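# Set leaning reagent bottles upright and close cabinet door

## Task

Three glass reagent bottles in the cabinet have slipped forward and are resting against the inner face of its closed door. Make every bottle stand wholly on the shelf, then close the door. No bottle may drop more than a few centimetres or break.

## Robot and tools

ROBOT. Two arms, left_arm and right_arm, each with a parallel two-finger gripper. Calibrated bases in the scene frame: left_arm at (-0.041, +0.399, +0.014) m, right_arm at (+0.003, -0.351, +0.014) m, both nearly unrotated. A two-camera stand is fixed to the floor behind the arms. Cameras: cam_high, cam_low, cam_left_wrist, cam_right_wrist, each 896x504.

FRAMES. Scene frame: origin at table-top height, midway between the nominal bases; +x points out over the table, +y toward left_arm, +z up. Arm names do not match image sides. Printed positions, quaternions (wxyz) and velocities use this frame and may be off by a few cm. Offsets you command use the axes of that arm's current Hand target. Gripper axes: fingers point along +z, they open and close along x; end_effector_position is the point between the pads, with fingertips 17.5 mm further along +z. A mounted block juts up to 12 cm toward the gripper's -y and turns with it.

execute_actions(actions, cameras). actions is a list of actions; each action is a list of 1 to 15 rows, each row lasting 1/30 s; a short action repeats its final row up to 15 steps. Every row has 18 numbers in [-1, 1], both arms always: left dx, dy, dz, rx, ry, rz, left gripper position, force_limit, speed, then the same nine for the right arm. dx..rz are an offset from the Hand target held when the action began, in that target's axes; every row counts from that same start, not from the row before, and each new action starts from the updated target, so repeating an offset keeps moving. Scale: 1.0 = 0.6 m or 180 degrees; rx, ry, rz form one rotation vector. All six zero means no new pose for that arm. Gripper position: +1 fully open (50 mm), about -0.65 pads meet, -1 to grip. force_limit: -1 about 20 N, 0 about 102 N, +1 about 185 N per pad. speed: -1 20 mm/s, 0 85, +1 150. Both start at +1. The gripper numbers are always commands: resend the current ones to leave a gripper alone. cameras: names, ["all"] or []; default shows all only for an empty actions list. An empty list also reports scene number and fields other results omit.

move(target, speed, blend, stop_force, zero, blocking, cameras). target is one 18-number row (same layout and scale) or a list of up to 15 rows; every row is an offset from the Hand targets at the move's start, not from the previous row. Paths are straight, all end together, cap at 10 s, and do not avoid obstacles. speed: path top speed in m/s, 0.002 to 3.6, default 0.25 (turns up to twice that in rad/s); one value or one per target. blend: corner rounding in m, default 0 (stop at each). stop_force: 3 to 120 N, one value for both arms; an arm's path ends when its wrist sensor feels that much push against its travel, then it backs to the pose just before and keeps pressing roughly that hard. Not reliable for light loose objects or while turning; omit it when moving away from a contact. With stop_force, all rows need identical finger numbers. zero (only with stop_force, default true) rezeros moving arms first. blocking=false returns after 0.5 s while the move runs; not allowed with stop_force. Result adds a move: line: done, off_target, moving, held or fault, plus limits (paced = pose clipped, held = steps withheld).

wait(seconds 0 to 3600) lets time pass. stop() brakes a running move. zoom_image(camera, region [x0, y0, x1, y1] pixels from top-left, at most 504 by 504) enlarges the newest image of that camera. zero_wrist_force(arm: left_arm or right_arm) tares the wrist sensor. finished_scene(scene: 1 or 2) ends the scene for good; only call it once bottles stand and the door is shut with the robot clear.

RESULTS. Hand target is the last commanded pose after clipping (orientation is clipped to 32 degrees from the measured one); the gripper may rest short of it, and the next offsets count from it. object_status: 0 moving, 1 blocked while opening, 2 blocked while closing (a grip), 3 at the requested opening or pads met. position_measured in counts: opening about (250 - value) x 0.202 mm. Wrist force/torque are in the gripper's own axes, force from the surface into the arm; a third line gives the peak since the last shown. Joint torques are total drive output and noisy. Motor temperatures: MOTOR HOT at 70 °C, brakes at 85 °C for 30 to 60 s.

AVOID. Any part of an arm meeting about 150 N (±25) or a joint hitting its torque limit (shoulders and elbow 139 N m, wrists 26 N m) stops that arm for 10 s; straying over 0.9 degrees at a wrist or 7.5 at shoulder/elbow also faults. Targets even slightly beyond a firm contact can fault, and faster moves hit harder. The clearance check blocks arms approaching each other, but contact between arms can still fail the scene. Do not pass close to an arm's own base. Glass bottles must not fall more than a few cm; nothing may leave the table; do not slam the door or strike fixed objects.

Each tool is called after "Request:" by a JSON object that holds its "op" and its "data".

## Session

Request:
{"op": "execute_actions", "data": {"actions": []}}

Scene clock: 0.00 s.
left_arm: end_effector_position=(+0.5289, +0.1916, +0.2575) position_measured=3 object_status=3 end_effector_quat_wxyz=(+0.099, +0.790, -0.559, +0.232) | right_arm: end_effector_position=(+0.0548, -0.5730, +0.2416) position_measured=3 object_status=3 end_effector_quat_wxyz=(+0.037, +0.898, +0.439, -0.012)
Joint positions: left_arm=[-0.49 -1.461 1.876 -2.428 -1.833 2.284] | right_arm=[2.51 -0.685 -2.332 -1.642 1.515 0.025]
Joint velocities: within noise
Joint torques (N m): no reading
Motor temperatures (°C): left_arm=[28 28 26 35 34 32] | right_arm=[24 28 27 32 32 32]
Wrist force (N): no reading
Wrist torque (N m): no reading
Wrist force, peak (N): no reading
Hand target: left_arm +0.5289, +0.1916, +0.2575; +0.099, +0.790, -0.559, +0.232 | right_arm +0.0548, -0.5730, +0.2416; +0.037, +0.898, +0.439, -0.012
Tool commands: left_gripper/position=+1.0 left_gripper/force_limit=+1.0 left_gripper/speed=+1.0 right_gripper/position=+1.0 right_gripper/force_limit=+1.0 right_gripper/speed=+1.0

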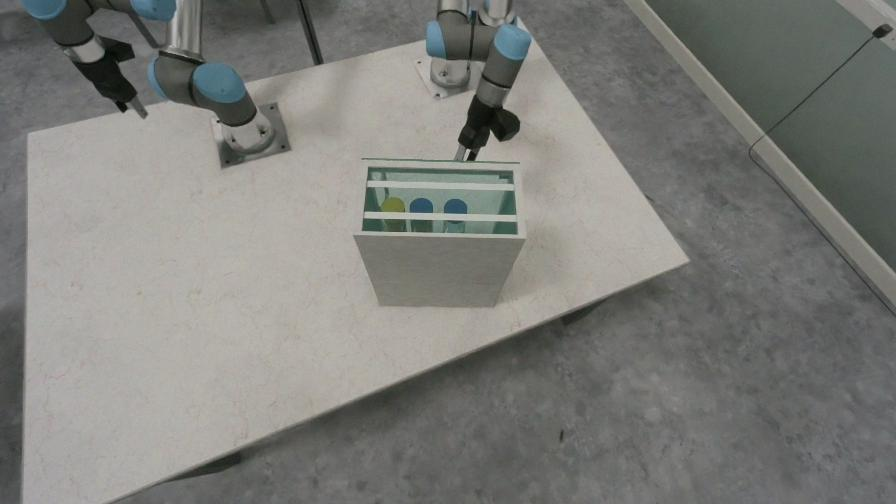

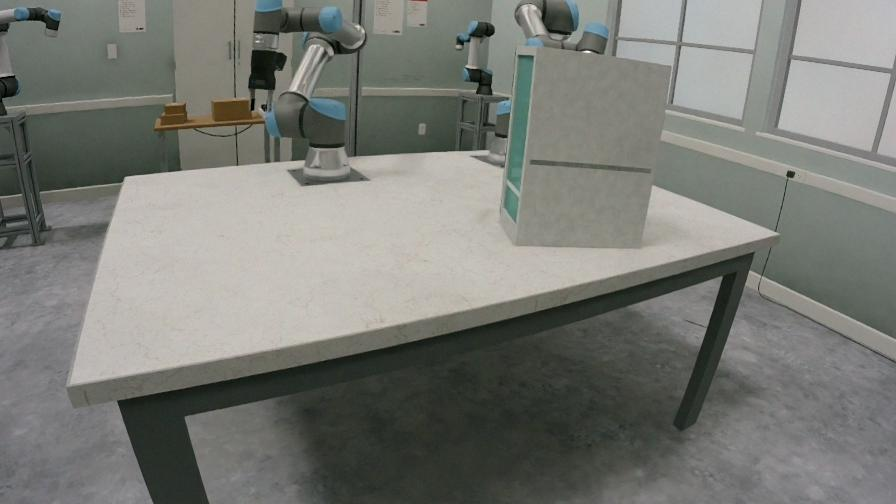

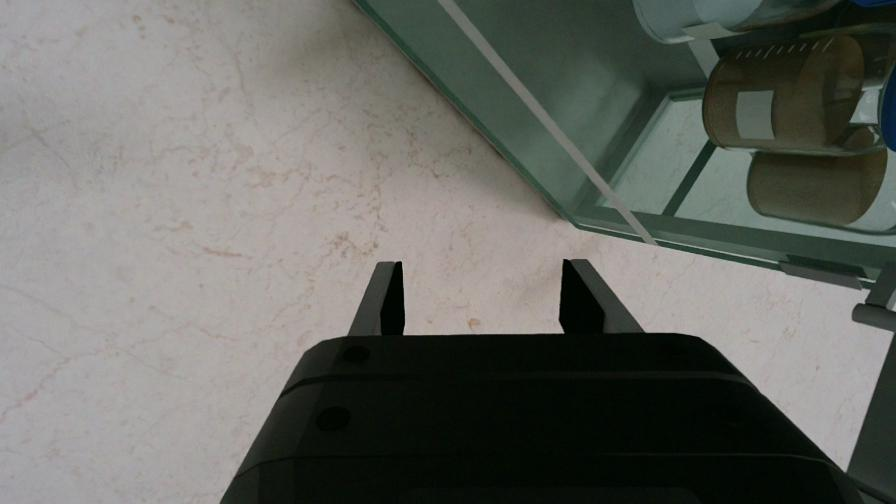

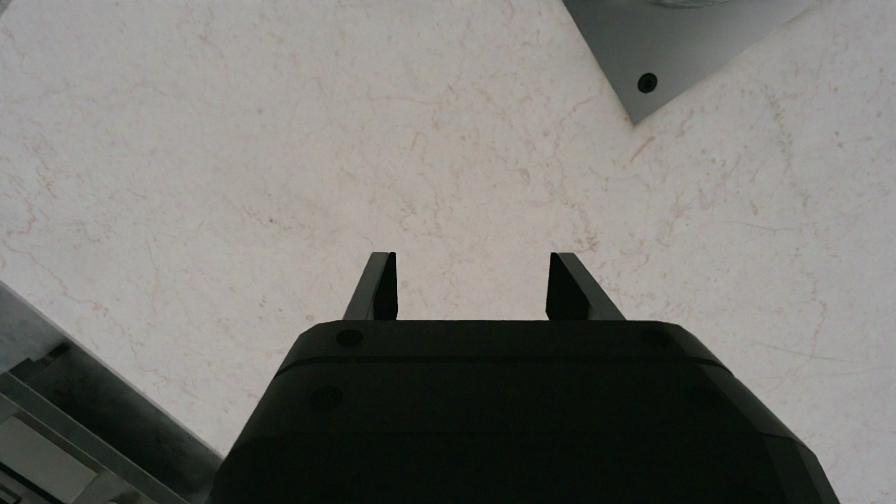

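Request:
{"op": "zoom_image", "data": {"camera": "cam_high", "region": [340, 140, 540, 320]}}

Request:
{"op": "zoom_image", "data": {"camera": "cam_left_wrist", "region": [560, 0, 896, 340]}}

Request:
{"op": "zoom_image", "data": {"camera": "cam_low", "region": [480, 30, 700, 260]}}

Scaled by 2.520.

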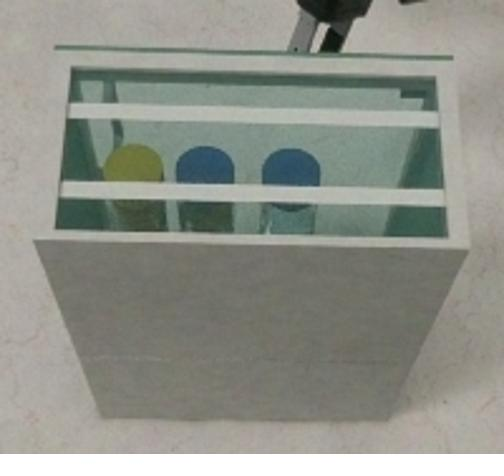

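Scaled by 1.482.

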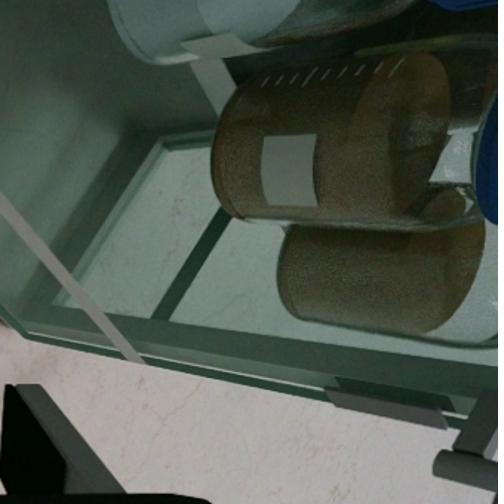

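Scaled by 2.191.

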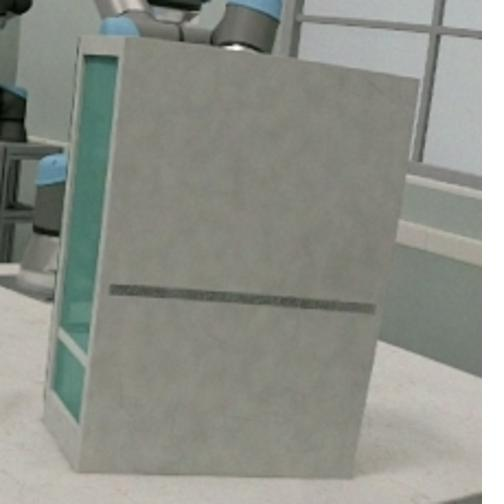

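Request:
{"op": "move", "data": {"target": [0.0547, 0.1237, -0.448, 0.2576, -0.0107, 0.2543, 1, 1, 1, 0,0,0,0,0,0,1,1,1], "speed": 0.4, "cameras": ["all"]}}

Scene clock: 5.57 s.
left_arm: end_effector_position=(+0.4000, +0.2494, +0.5002) position_measured=3 object_status=3 end_effector_quat_wxyz=(+0.316, -0.496, +0.682, -0.434) | right_arm: end_effector_position=(+0.0548, -0.5730, +0.2416) position_measured=3 object_status=3 end_effector_quat_wxyz=(+0.037, +0.898, +0.439, -0.012)
Joint positions: left_arm=[-0.989 -2.211 2.195 -2.597 -0.996 2.835] | right_arm=[2.51 -0.685 -2.332 -1.642 1.515 0.025]
Joint torques (N m): left_arm=[-6.11 -10.27 -16.14 -6.37 2.56 2.35] | right_arm=[-0.29 -13.33 27.75 3.24 -0.06 -0.04]
Wrist force (N): left_arm=[-0.1 -0.3 -0.3] | right_arm=[-0.1 0.3 -0.2]
Wrist torque (N m): left_arm=[-0.21 -0.03 -0.17] | right_arm=[0.04 0.00 0.00]
Wrist force, peak (N): left_arm=[-0.2 -0.8 -1.6] | right_arm=[-0.4 0.4 0.0]
Hand target: left_arm +0.4000, +0.2494, +0.5002; +0.316, -0.496, +0.682, -0.434 | right_arm +0.0548, -0.5730, +0.2416; +0.037, +0.898, +0.439, -0.012
Off the commanded pose: left_arm 0.000 m, 0 deg | right_arm 0.000 m, 0 deg.
move: done

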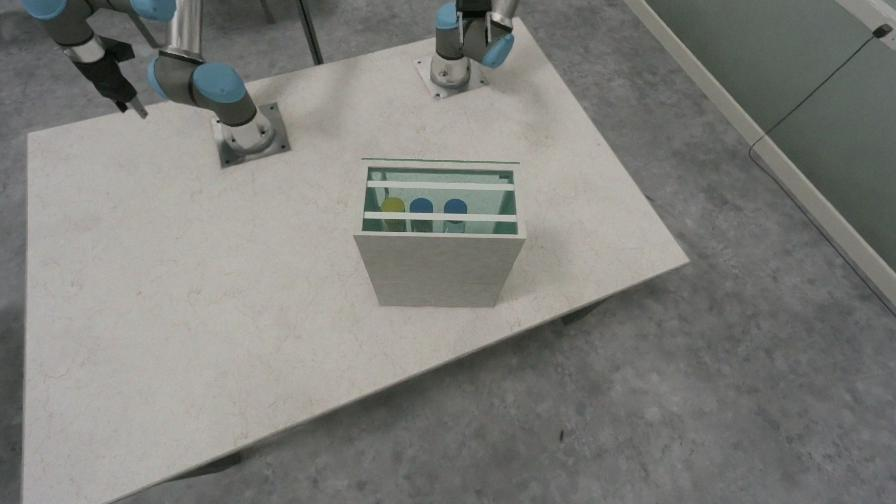

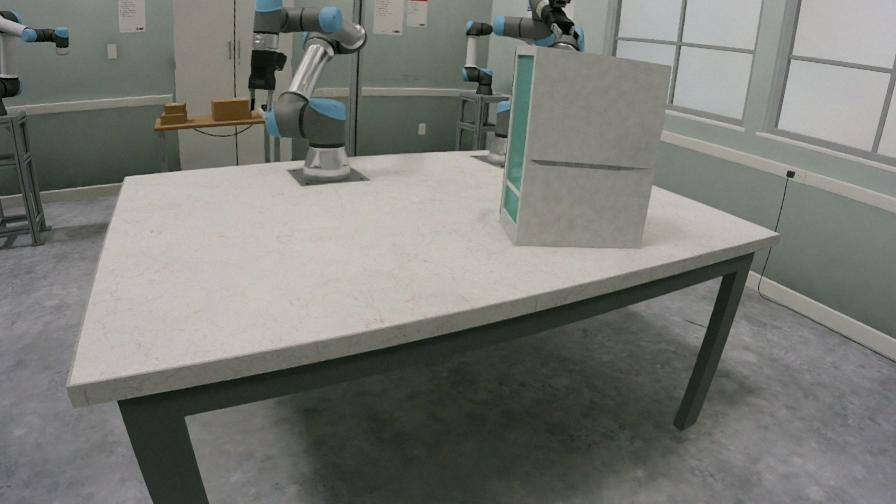

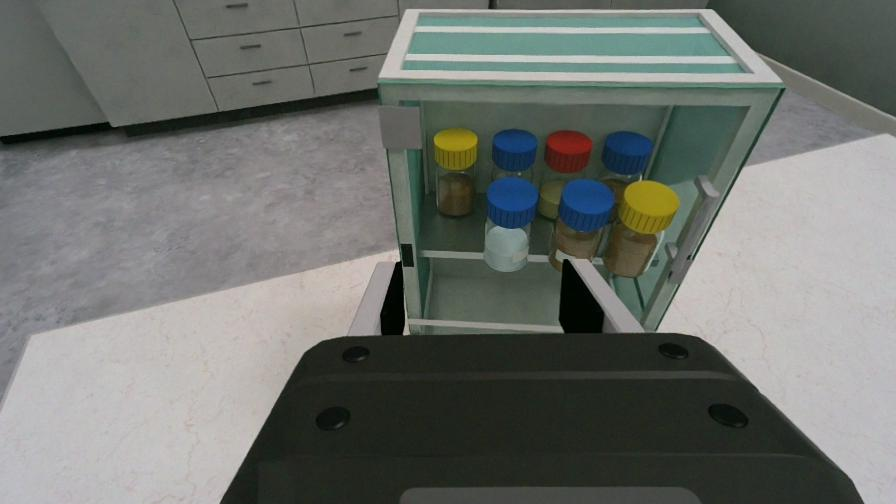

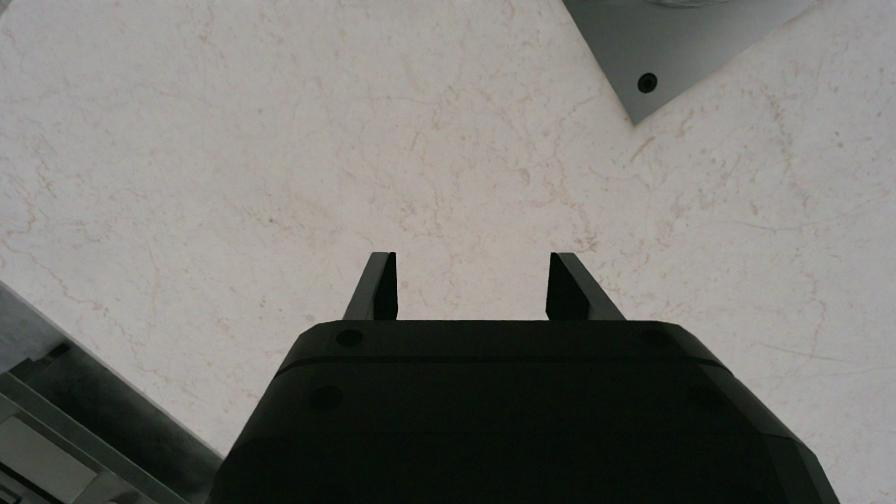

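Request:
{"op": "zoom_image", "data": {"camera": "cam_left_wrist", "region": [370, 0, 800, 340]}}

Request:
{"op": "zoom_image", "data": {"camera": "cam_left_wrist", "region": [480, 120, 730, 330]}}

Request:
{"op": "zoom_image", "data": {"camera": "cam_left_wrist", "region": [370, 0, 580, 140]}}

Scaled by 1.172.

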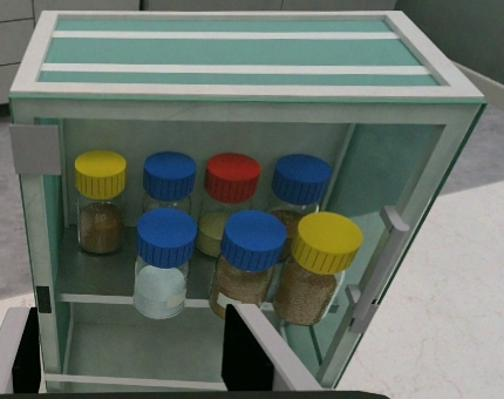

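Scaled by 2.016.

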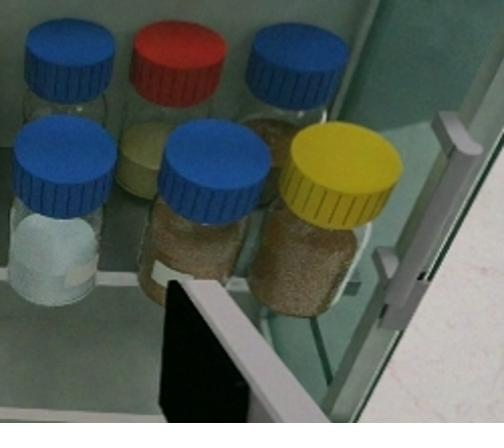

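Scaled by 2.400.

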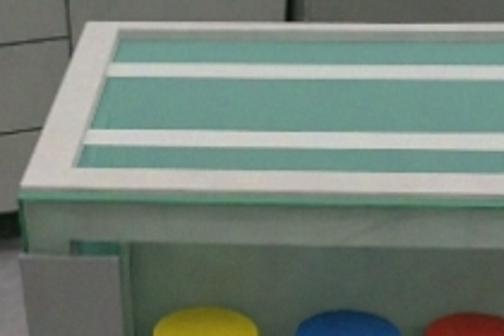

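Request:
{"op": "move", "data": {"target": [0.16667, 0, 0, 0,0,0, 1, 1, 1, 0,0,0,0,0,0,1,1,1], "speed": 0.4, "cameras": ["cam_left_wrist"]}}

Request:
{"op": "zoom_image", "data": {"camera": "cam_left_wrist", "region": [250, 0, 700, 340]}}

Scene clock: 8.83 s.
left_arm: end_effector_position=(+0.3691, +0.1543, +0.5001) position_measured=3 object_status=3 end_effector_quat_wxyz=(+0.316, -0.496, +0.682, -0.434) | right_arm: end_effector_position=(+0.0548, -0.5730, +0.2416) position_measured=3 object_status=3 end_effector_quat_wxyz=(+0.037, +0.898, +0.439, -0.012)
Joint positions: left_arm=[-1.33 -2.171 2.156 -2.425 -0.716 2.575] | right_arm=[2.51 -0.685 -2.332 -1.642 1.515 0.025]
Joint torques (N m): left_arm=[-7.07 12.9 -39.16 -0.84 2.93 -2.26] | right_arm=[-0.14 -13.01 27.41 3.3 0.05 -0.06]
Wrist force (N): left_arm=[0.0 -0.3 -0.4] | right_arm=[-0.3 0.3 -0.1]
Wrist torque (N m): left_arm=[-0.20 -0.03 -0.10] | right_arm=[0.06 0.04 0.00]
Wrist force, peak (N): left_arm=[2.2 -0.3 -0.8] | right_arm=[-0.3 0.4 -0.3]
Hand target: left_arm +0.3691, +0.1543, +0.5001; +0.316, -0.496, +0.682, -0.434 | right_arm +0.0548, -0.5730, +0.2416; +0.037, +0.898, +0.439, -0.012
Off the commanded pose: left_arm 0.000 m, 0 deg | right_arm 0.000 m, 0 deg.
move: done

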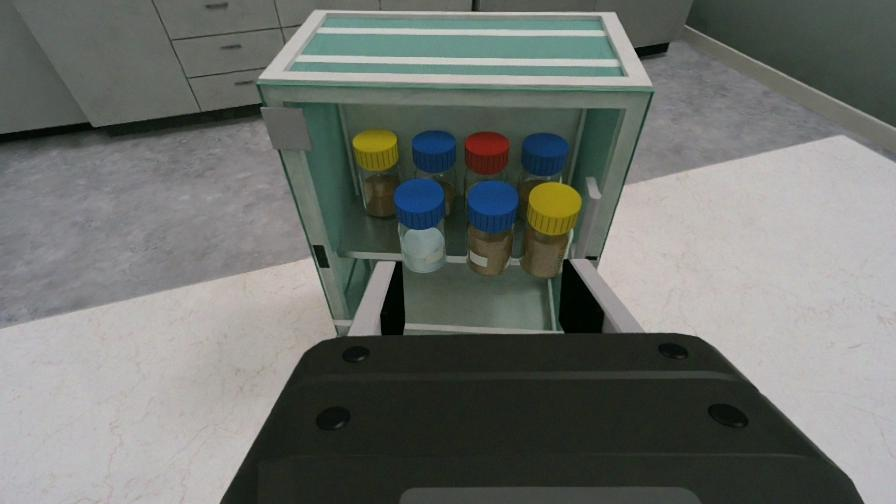

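Scaled by 1.120.

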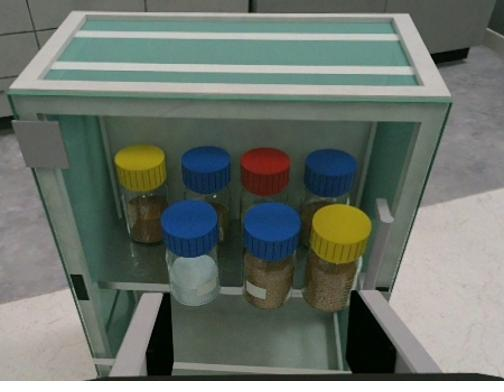

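Request:
{"op": "move", "data": {"target": [0, 0, 0.13333, 0,0,0, 1, 1, 1, 0,0,0,0,0,0,1,1,1], "speed": 0.4, "cameras": ["cam_left_wrist"]}}

Request:
{"op": "zoom_image", "data": {"camera": "cam_left_wrist", "region": [210, 0, 710, 340]}}

Scene clock: 10.93 s.
left_arm: end_effector_position=(+0.4380, +0.1320, +0.4663) position_measured=3 object_status=3 end_effector_quat_wxyz=(+0.316, -0.496, +0.682, -0.434) | right_arm: end_effector_position=(+0.0548, -0.5730, +0.2416) position_measured=3 object_status=3 end_effector_quat_wxyz=(+0.037, +0.898, +0.439, -0.012)
Joint positions: left_arm=[-1.111 -1.919 2.135 -2.783 -0.892 2.756] | right_arm=[2.51 -0.685 -2.332 -1.642 1.515 0.025]
Joint torques (N m): left_arm=[5.34 1.28 -38.66 -6.48 -0.68 2.62] | right_arm=[-0.47 -12.64 27.9 3.22 0.1 -0.08]
Wrist force (N): left_arm=[0.2 -0.2 -0.1] | right_arm=[0.0 0.1 -0.1]
Wrist torque (N m): left_arm=[-0.19 -0.07 -0.17] | right_arm=[0.01 -0.01 0.00]
Wrist force, peak (N): left_arm=[0.4 -0.3 -2.7] | right_arm=[0.2 0.5 -0.3]
Hand target: left_arm +0.4381, +0.1319, +0.4663; +0.316, -0.496, +0.682, -0.434 | right_arm +0.0548, -0.5730, +0.2416; +0.037, +0.898, +0.439, -0.012
Off the commanded pose: left_arm 0.000 m, 0 deg | right_arm 0.000 m, 0 deg.
move: done

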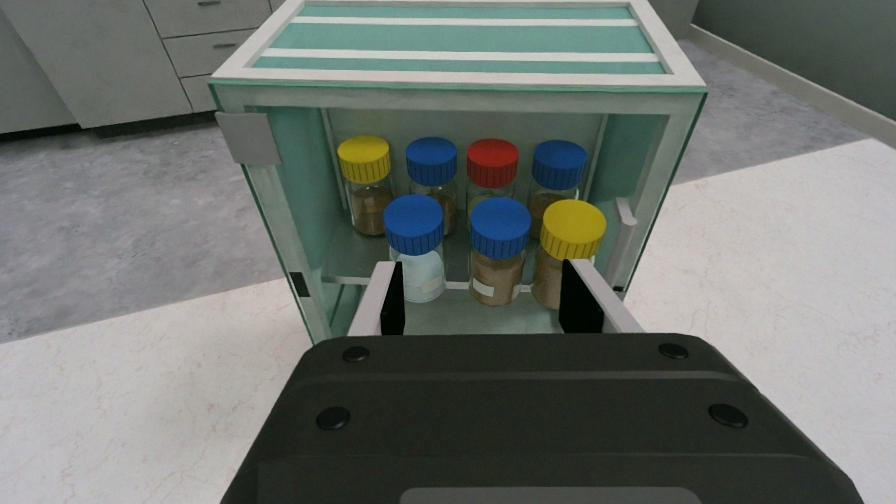

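Scaled by 1.008.

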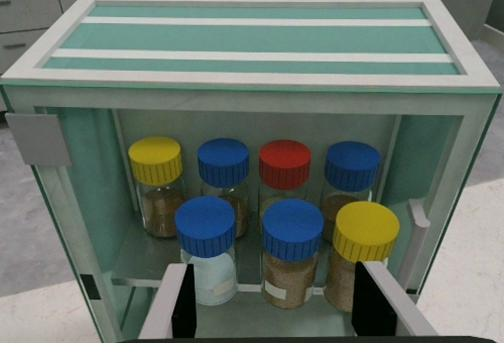

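Request:
{"op": "zoom_image", "data": {"camera": "cam_left_wrist", "region": [530, 170, 720, 340]}}

Request:
{"op": "zoom_image", "data": {"camera": "cam_left_wrist", "region": [200, 60, 400, 340]}}

Scaled by 2.653.

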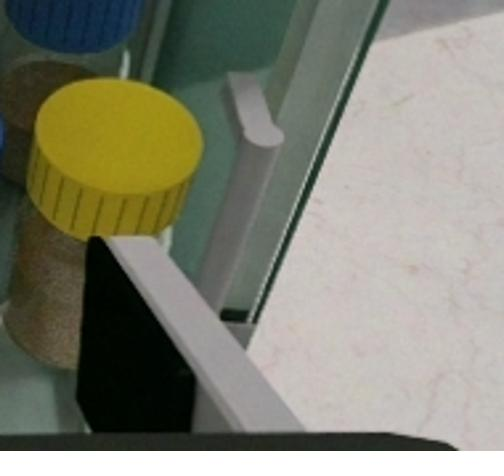

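Scaled by 1.800.

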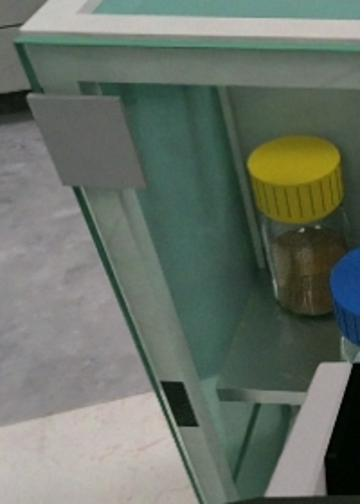

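Request:
{"op": "move", "data": {"target": [[0,0,0,0,0,0,1,1,1, 0.448,0.289,-0.309,0.248,0.178,0.147,1,1,1],[0,0,0,0,0,0,1,1,1, 0.970,0.420,-0.110,0.496,0.3555,0.2934,1,1,1]], "speed": 0.5, "blend": [0.1, 0], "cameras": ["all"]}}

Scene clock: 17.77 s.
left_arm: end_effector_position=(+0.4381, +0.1319, +0.4663) position_measured=3 object_status=3 end_effector_quat_wxyz=(+0.316, -0.496, +0.682, -0.434) | right_arm: end_effector_position=(+0.3467, -0.4538, +0.4022) position_measured=3 object_status=3 end_effector_quat_wxyz=(-0.407, +0.891, +0.187, +0.073)
Joint positions: left_arm=[-1.111 -1.919 2.135 -2.783 -0.892 2.756] | right_arm=[2.734 -1.472 -1.626 -2.068 2.32 0.566]
Joint torques (N m): left_arm=[6.74 2.3 -36.3 -6.36 -0.65 2.53] | right_arm=[-12.01 34.36 17.27 4.34 0.07 -1.66]
Wrist force (N): left_arm=[0.2 -0.4 -0.1] | right_arm=[-1.4 0.0 -1.8]
Wrist torque (N m): left_arm=[-0.21 -0.08 -0.17] | right_arm=[-0.01 0.19 -0.14]
Wrist force, peak (N): left_arm=[-0.2 -0.4 -0.8] | right_arm=[4.3 6.8 1.7]
Hand target: left_arm +0.4381, +0.1319, +0.4663; +0.316, -0.496, +0.682, -0.434 | right_arm +0.3467, -0.4539, +0.4022; -0.407, +0.891, +0.187, +0.072 (not the last commanded pose)
Off the commanded pose: left_arm 0.000 m, 0 deg | right_arm 0.344 m, 62 deg.
move: held (right_arm; a check stopped the path); path passed 0 of 2 targets; limits=held
pose unreachable (right arm): on one or more control steps of this call, first in action 0 (counted from 0), this arm could not follow its commanded pose, so it was not sent that pose on those steps. It may still have moved: this result reports where it is.
cause: moving toward the commanded pose would bring two parts of the arm too close to each other (its gripper and another part of the arm, with joints 4 (wrist 1) to 6 (wrist 3) between them, 19 mm apart when it was first held).

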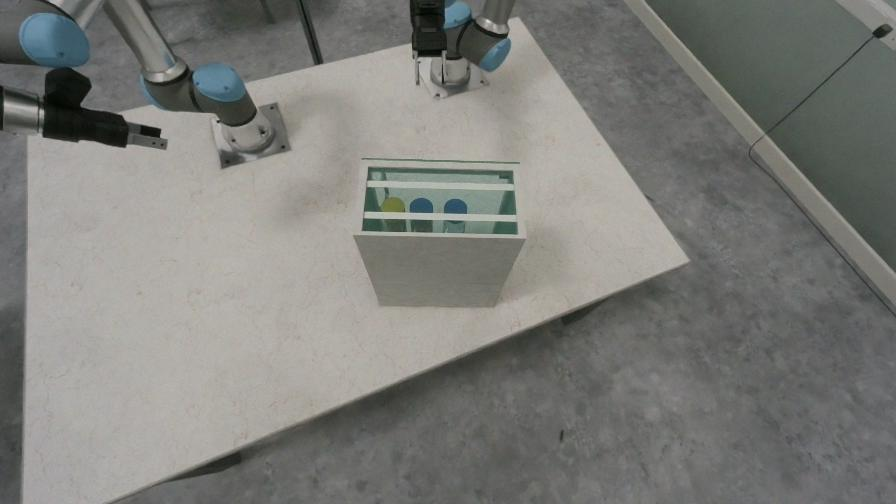

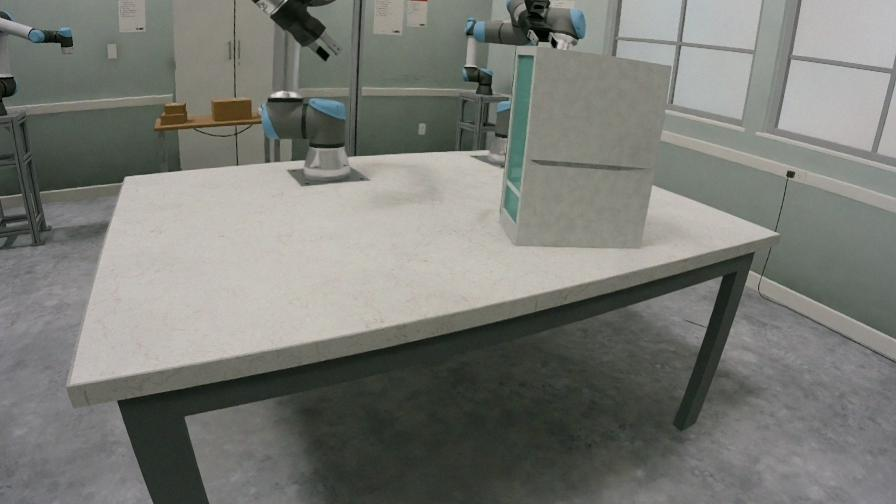

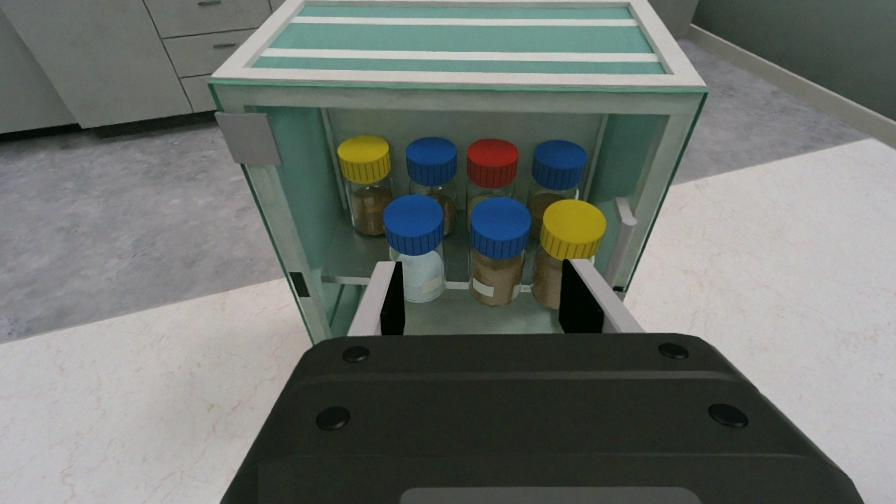

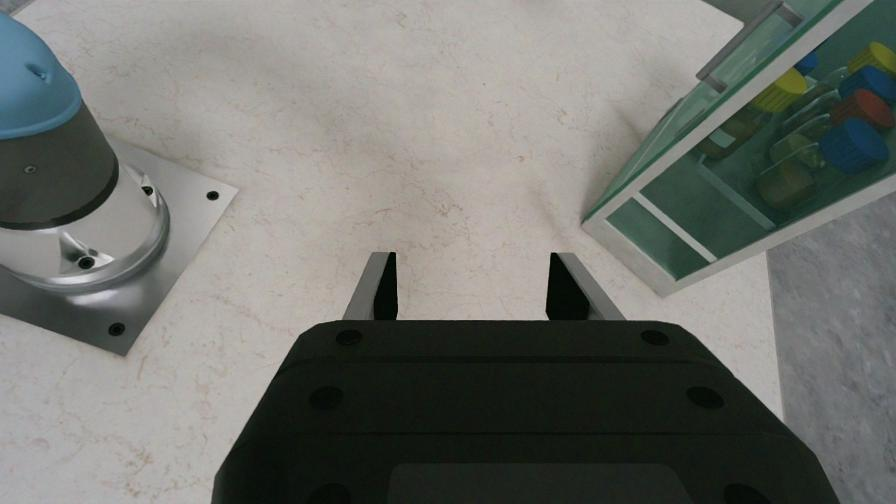

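Request:
{"op": "zoom_image", "data": {"camera": "cam_right_wrist", "region": [580, 0, 896, 310]}}

Scaled by 1.595.

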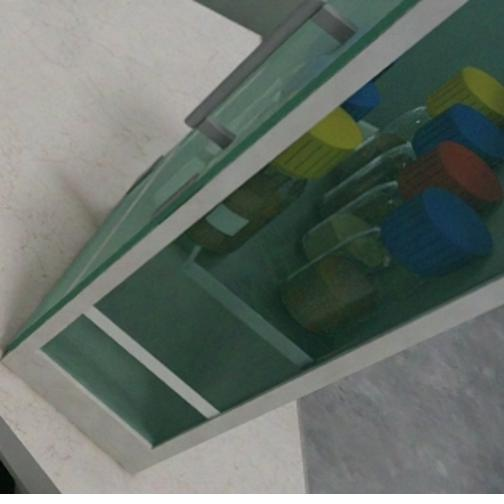

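Request:
{"op": "move", "data": {"target": [[0,0,0,0,0,0,1,1,1, 0.21,0.062,0.10,0,0,0.5556,1,1,1],[0,0,0,0,0,0,1,1,1, 0.4195,0.1242,0.3402,-0.115,0.0614,-0.8131,1,1,1]], "speed": 0.6, "blend": [0.08, 0], "cameras": ["cam_high","cam_right_wrist"]}}

Scene clock: 24.43 s.
left_arm: end_effector_position=(+0.4381, +0.1319, +0.4663) position_measured=3 object_status=3 end_effector_quat_wxyz=(+0.316, -0.496, +0.682, -0.434) | right_arm: end_effector_position=(+0.6026, -0.2759, +0.2867) position_measured=3 object_status=3 end_effector_quat_wxyz=(+0.064, +0.116, +0.859, +0.495)
Joint positions: left_arm=[-1.111 -1.919 2.135 -2.783 -0.892 2.756] | right_arm=[3.13 -1.855 -1.843 -0.615 2.566 5.185]
Joint torques (N m): left_arm=[7.25 2.64 -27.34 -6.29 -0.68 2.31] | right_arm=[11.83 49.92 16.08 6.05 0.66 1.4]
Wrist force (N): left_arm=[-0.3 -0.5 -0.1] | right_arm=[-0.4 0.8 -0.1]
Wrist torque (N m): left_arm=[-0.24 0.00 -0.17] | right_arm=[0.21 -0.01 0.04]
Wrist force, peak (N): left_arm=[-0.2 -0.4 -0.8] | right_arm=[-1.8 -0.1 -2.3]
Hand target: left_arm +0.4381, +0.1319, +0.4663; +0.316, -0.496, +0.682, -0.434 | right_arm +0.6026, -0.2758, +0.2867; +0.064, +0.116, +0.859, +0.495
Off the commanded pose: left_arm 0.000 m, 0 deg | right_arm 0.000 m, 0 deg.
move: done

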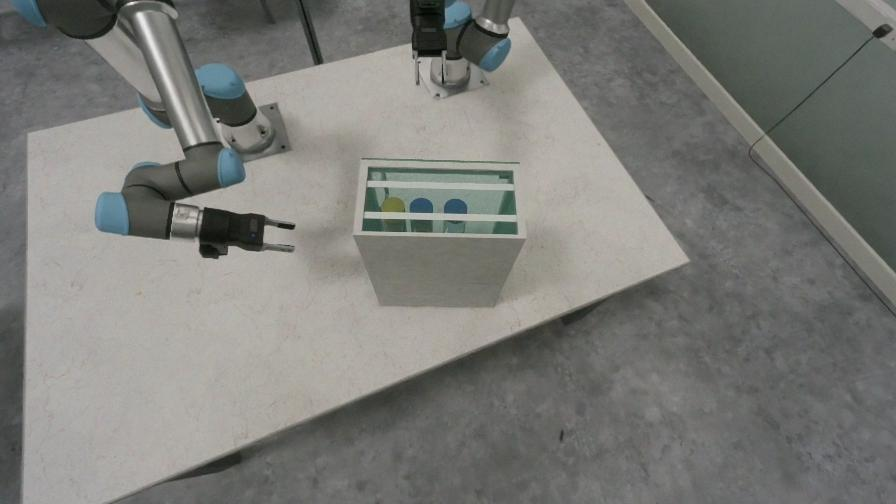

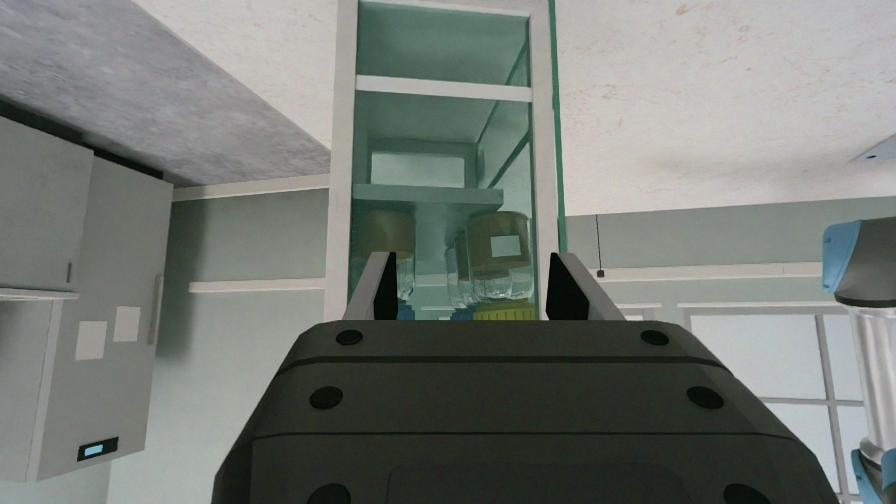

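Request:
{"op": "zoom_image", "data": {"camera": "cam_right_wrist", "region": [330, 60, 590, 330]}}

Scaled by 1.867.

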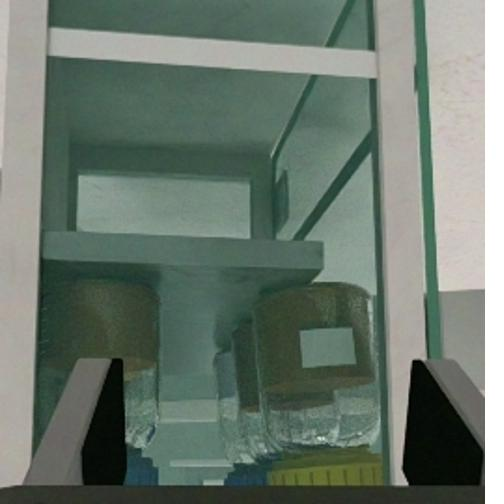

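Request:
{"op": "move", "data": {"target": [0,0,0,0,0,0,1,1,1, 0,0.0866,-0.05,0,0,0,1,1,1], "speed": 0.4, "cameras": ["cam_right_wrist"]}}

Request:
{"op": "zoom_image", "data": {"camera": "cam_right_wrist", "region": [320, 0, 600, 270]}}

Scene clock: 26.10 s.
left_arm: end_effector_position=(+0.4381, +0.1319, +0.4663) position_measured=3 object_status=3 end_effector_quat_wxyz=(+0.316, -0.496, +0.682, -0.434) | right_arm: end_effector_position=(+0.6029, -0.2758, +0.3466) position_measured=3 object_status=3 end_effector_quat_wxyz=(+0.064, +0.116, +0.859, +0.495)
Joint positions: left_arm=[-1.111 -1.919 2.135 -2.783 -0.892 2.756] | right_arm=[3.13 -1.788 -1.757 -0.767 2.566 5.185]
Joint torques (N m): left_arm=[6.72 2.65 -25.2 -6.31 -0.54 2.34] | right_arm=[-6.45 48.9 35.68 0.82 0.54 -1.57]
Wrist force (N): left_arm=[-0.1 -0.4 -0.1] | right_arm=[-0.5 0.1 -0.2]
Wrist torque (N m): left_arm=[-0.21 -0.03 -0.17] | right_arm=[0.10 0.00 0.16]
Wrist force, peak (N): left_arm=[-0.2 -0.5 -0.5] | right_arm=[-0.2 2.2 -0.8]
Hand target: left_arm +0.4381, +0.1319, +0.4663; +0.316, -0.496, +0.682, -0.434 | right_arm +0.6030, -0.2759, +0.3467; +0.064, +0.116, +0.859, +0.495
Off the commanded pose: left_arm 0.000 m, 0 deg | right_arm 0.000 m, 0 deg.
move: done

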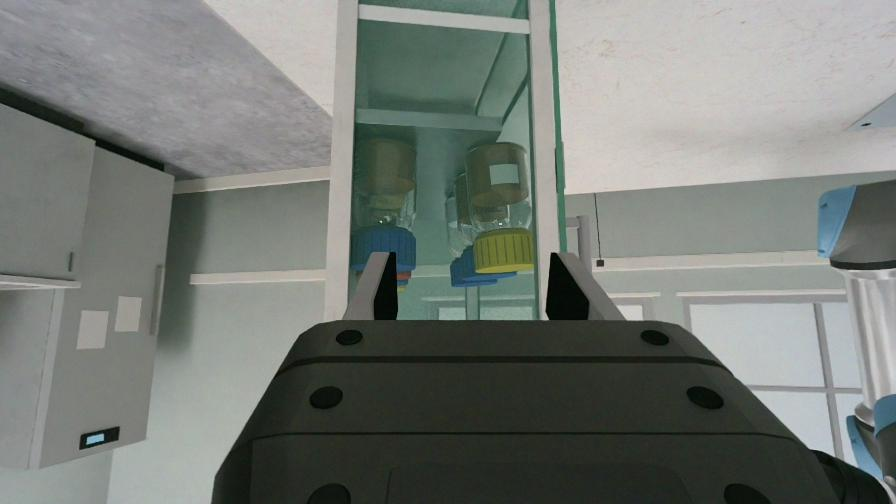

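Scaled by 1.800.

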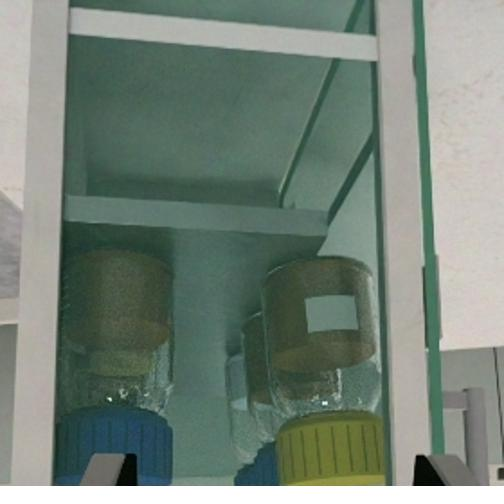

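Request:
{"op": "zoom_image", "data": {"camera": "cam_right_wrist", "region": [430, 90, 570, 220]}}

Request:
{"op": "zoom_image", "data": {"camera": "cam_right_wrist", "region": [430, 190, 570, 300]}}

Scaled by 3.600.

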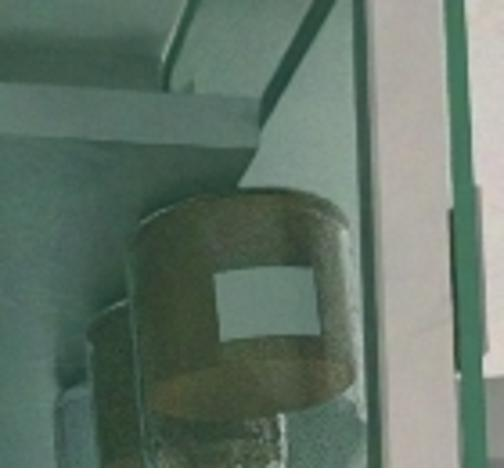

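Scaled by 3.600.

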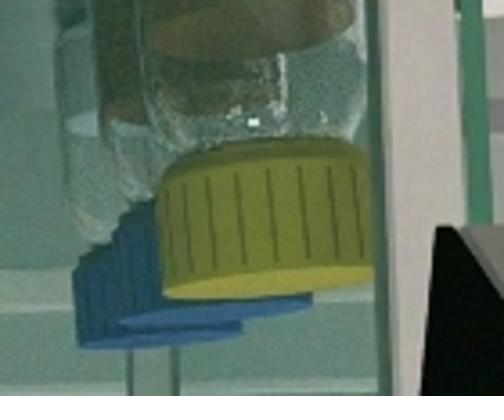

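Request:
{"op": "execute_actions", "data": {"actions": [], "cameras": ["cam_low", "cam_high"]}}

Request:
{"op": "zoom_image", "data": {"camera": "cam_low", "region": [380, 0, 640, 230]}}

Request:
{"op": "zoom_image", "data": {"camera": "cam_high", "region": [340, 140, 540, 250]}}

Scene clock: 37.90 s.
left_arm: end_effector_position=(+0.4381, +0.1319, +0.4663) position_measured=3 object_status=3 end_effector_quat_wxyz=(+0.316, -0.496, +0.682, -0.434) | right_arm: end_effector_position=(+0.6030, -0.2759, +0.3467) position_measured=3 object_status=3 end_effector_quat_wxyz=(+0.064, +0.116, +0.859, +0.495)
Joint positions: left_arm=[-1.111 -1.919 2.135 -2.783 -0.892 2.756] | right_arm=[3.13 -1.788 -1.757 -0.767 2.566 5.185]
Joint velocities: within noise
Joint torques (N m): left_arm=[7.05 2.53 -20.29 -6.26 -0.49 2.26] | right_arm=[-11.22 48.3 35.97 1.14 0.45 -1.61]
Motor temperatures (°C): left_arm=[28 28 26 35 34 32] | right_arm=[24 28 27 32 32 32]
Wrist force (N): left_arm=[0.2 -0.3 0.1] | right_arm=[-0.2 0.4 -0.1]
Wrist torque (N m): left_arm=[-0.19 -0.08 -0.18] | right_arm=[0.15 -0.05 0.16]
Wrist force, peak (N): left_arm=[0.6 -0.2 -0.4] | right_arm=[-0.4 0.6 -0.5]
Hand target: left_arm +0.4381, +0.1319, +0.4663; +0.316, -0.496, +0.682, -0.434 | right_arm +0.6030, -0.2759, +0.3467; +0.064, +0.116, +0.859, +0.495
Tool commands: left_gripper/position=+1.0 left_gripper/force_limit=+1.0 left_gripper/speed=+1.0 right_gripper/position=+1.0 right_gripper/force_limit=+1.0 right_gripper/speed=+1.0
Off the commanded pose: left_arm 0.000 m, 0 deg | right_arm 0.000 m, 0 deg.
Images, in order (width x height): cam_high 896x504, cam_low 896x504.

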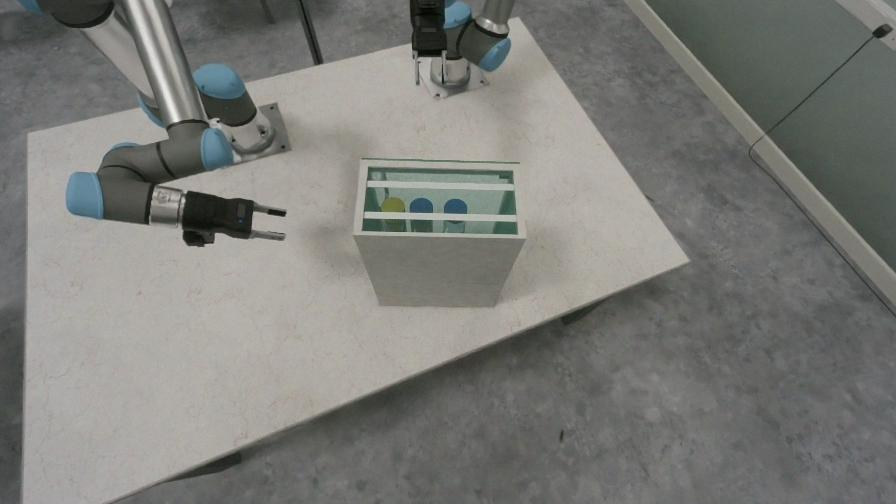

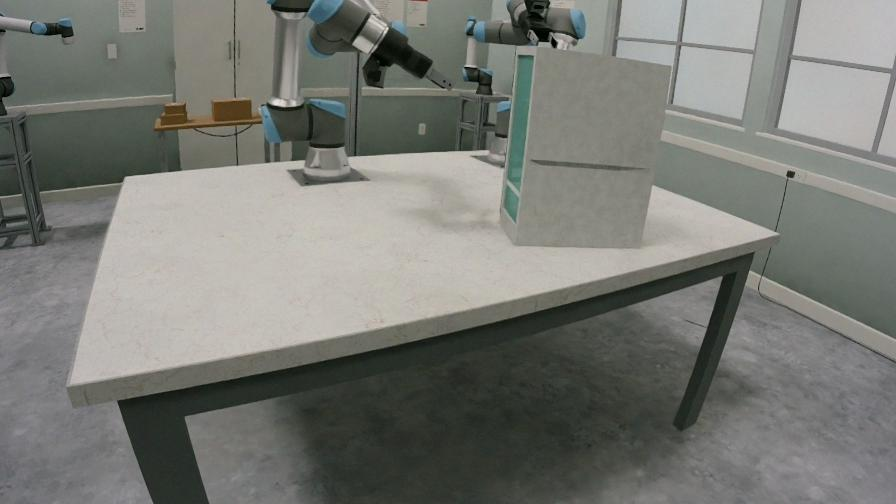

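Scaled by 1.938.

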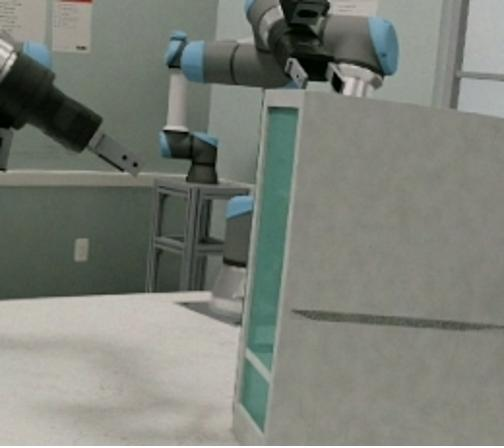

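Scaled by 2.520.

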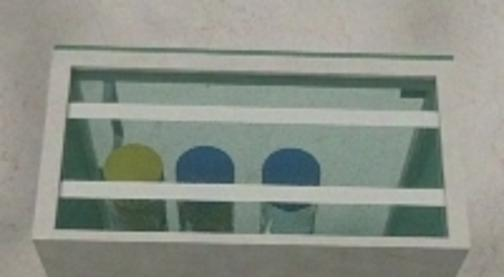

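Request:
{"op": "zoom_image", "data": {"camera": "cam_low", "region": [340, 10, 470, 110]}}

Request:
{"op": "zoom_image", "data": {"camera": "cam_high", "region": [170, 170, 310, 270]}}

Scaled by 3.877.

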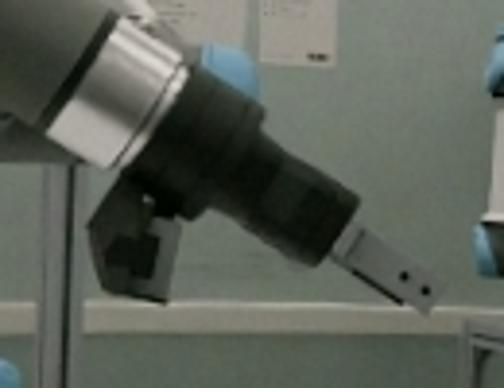

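Scaled by 3.600.

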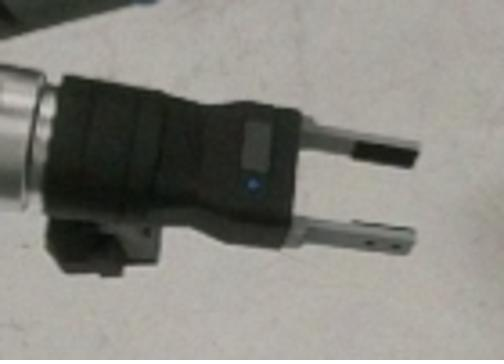

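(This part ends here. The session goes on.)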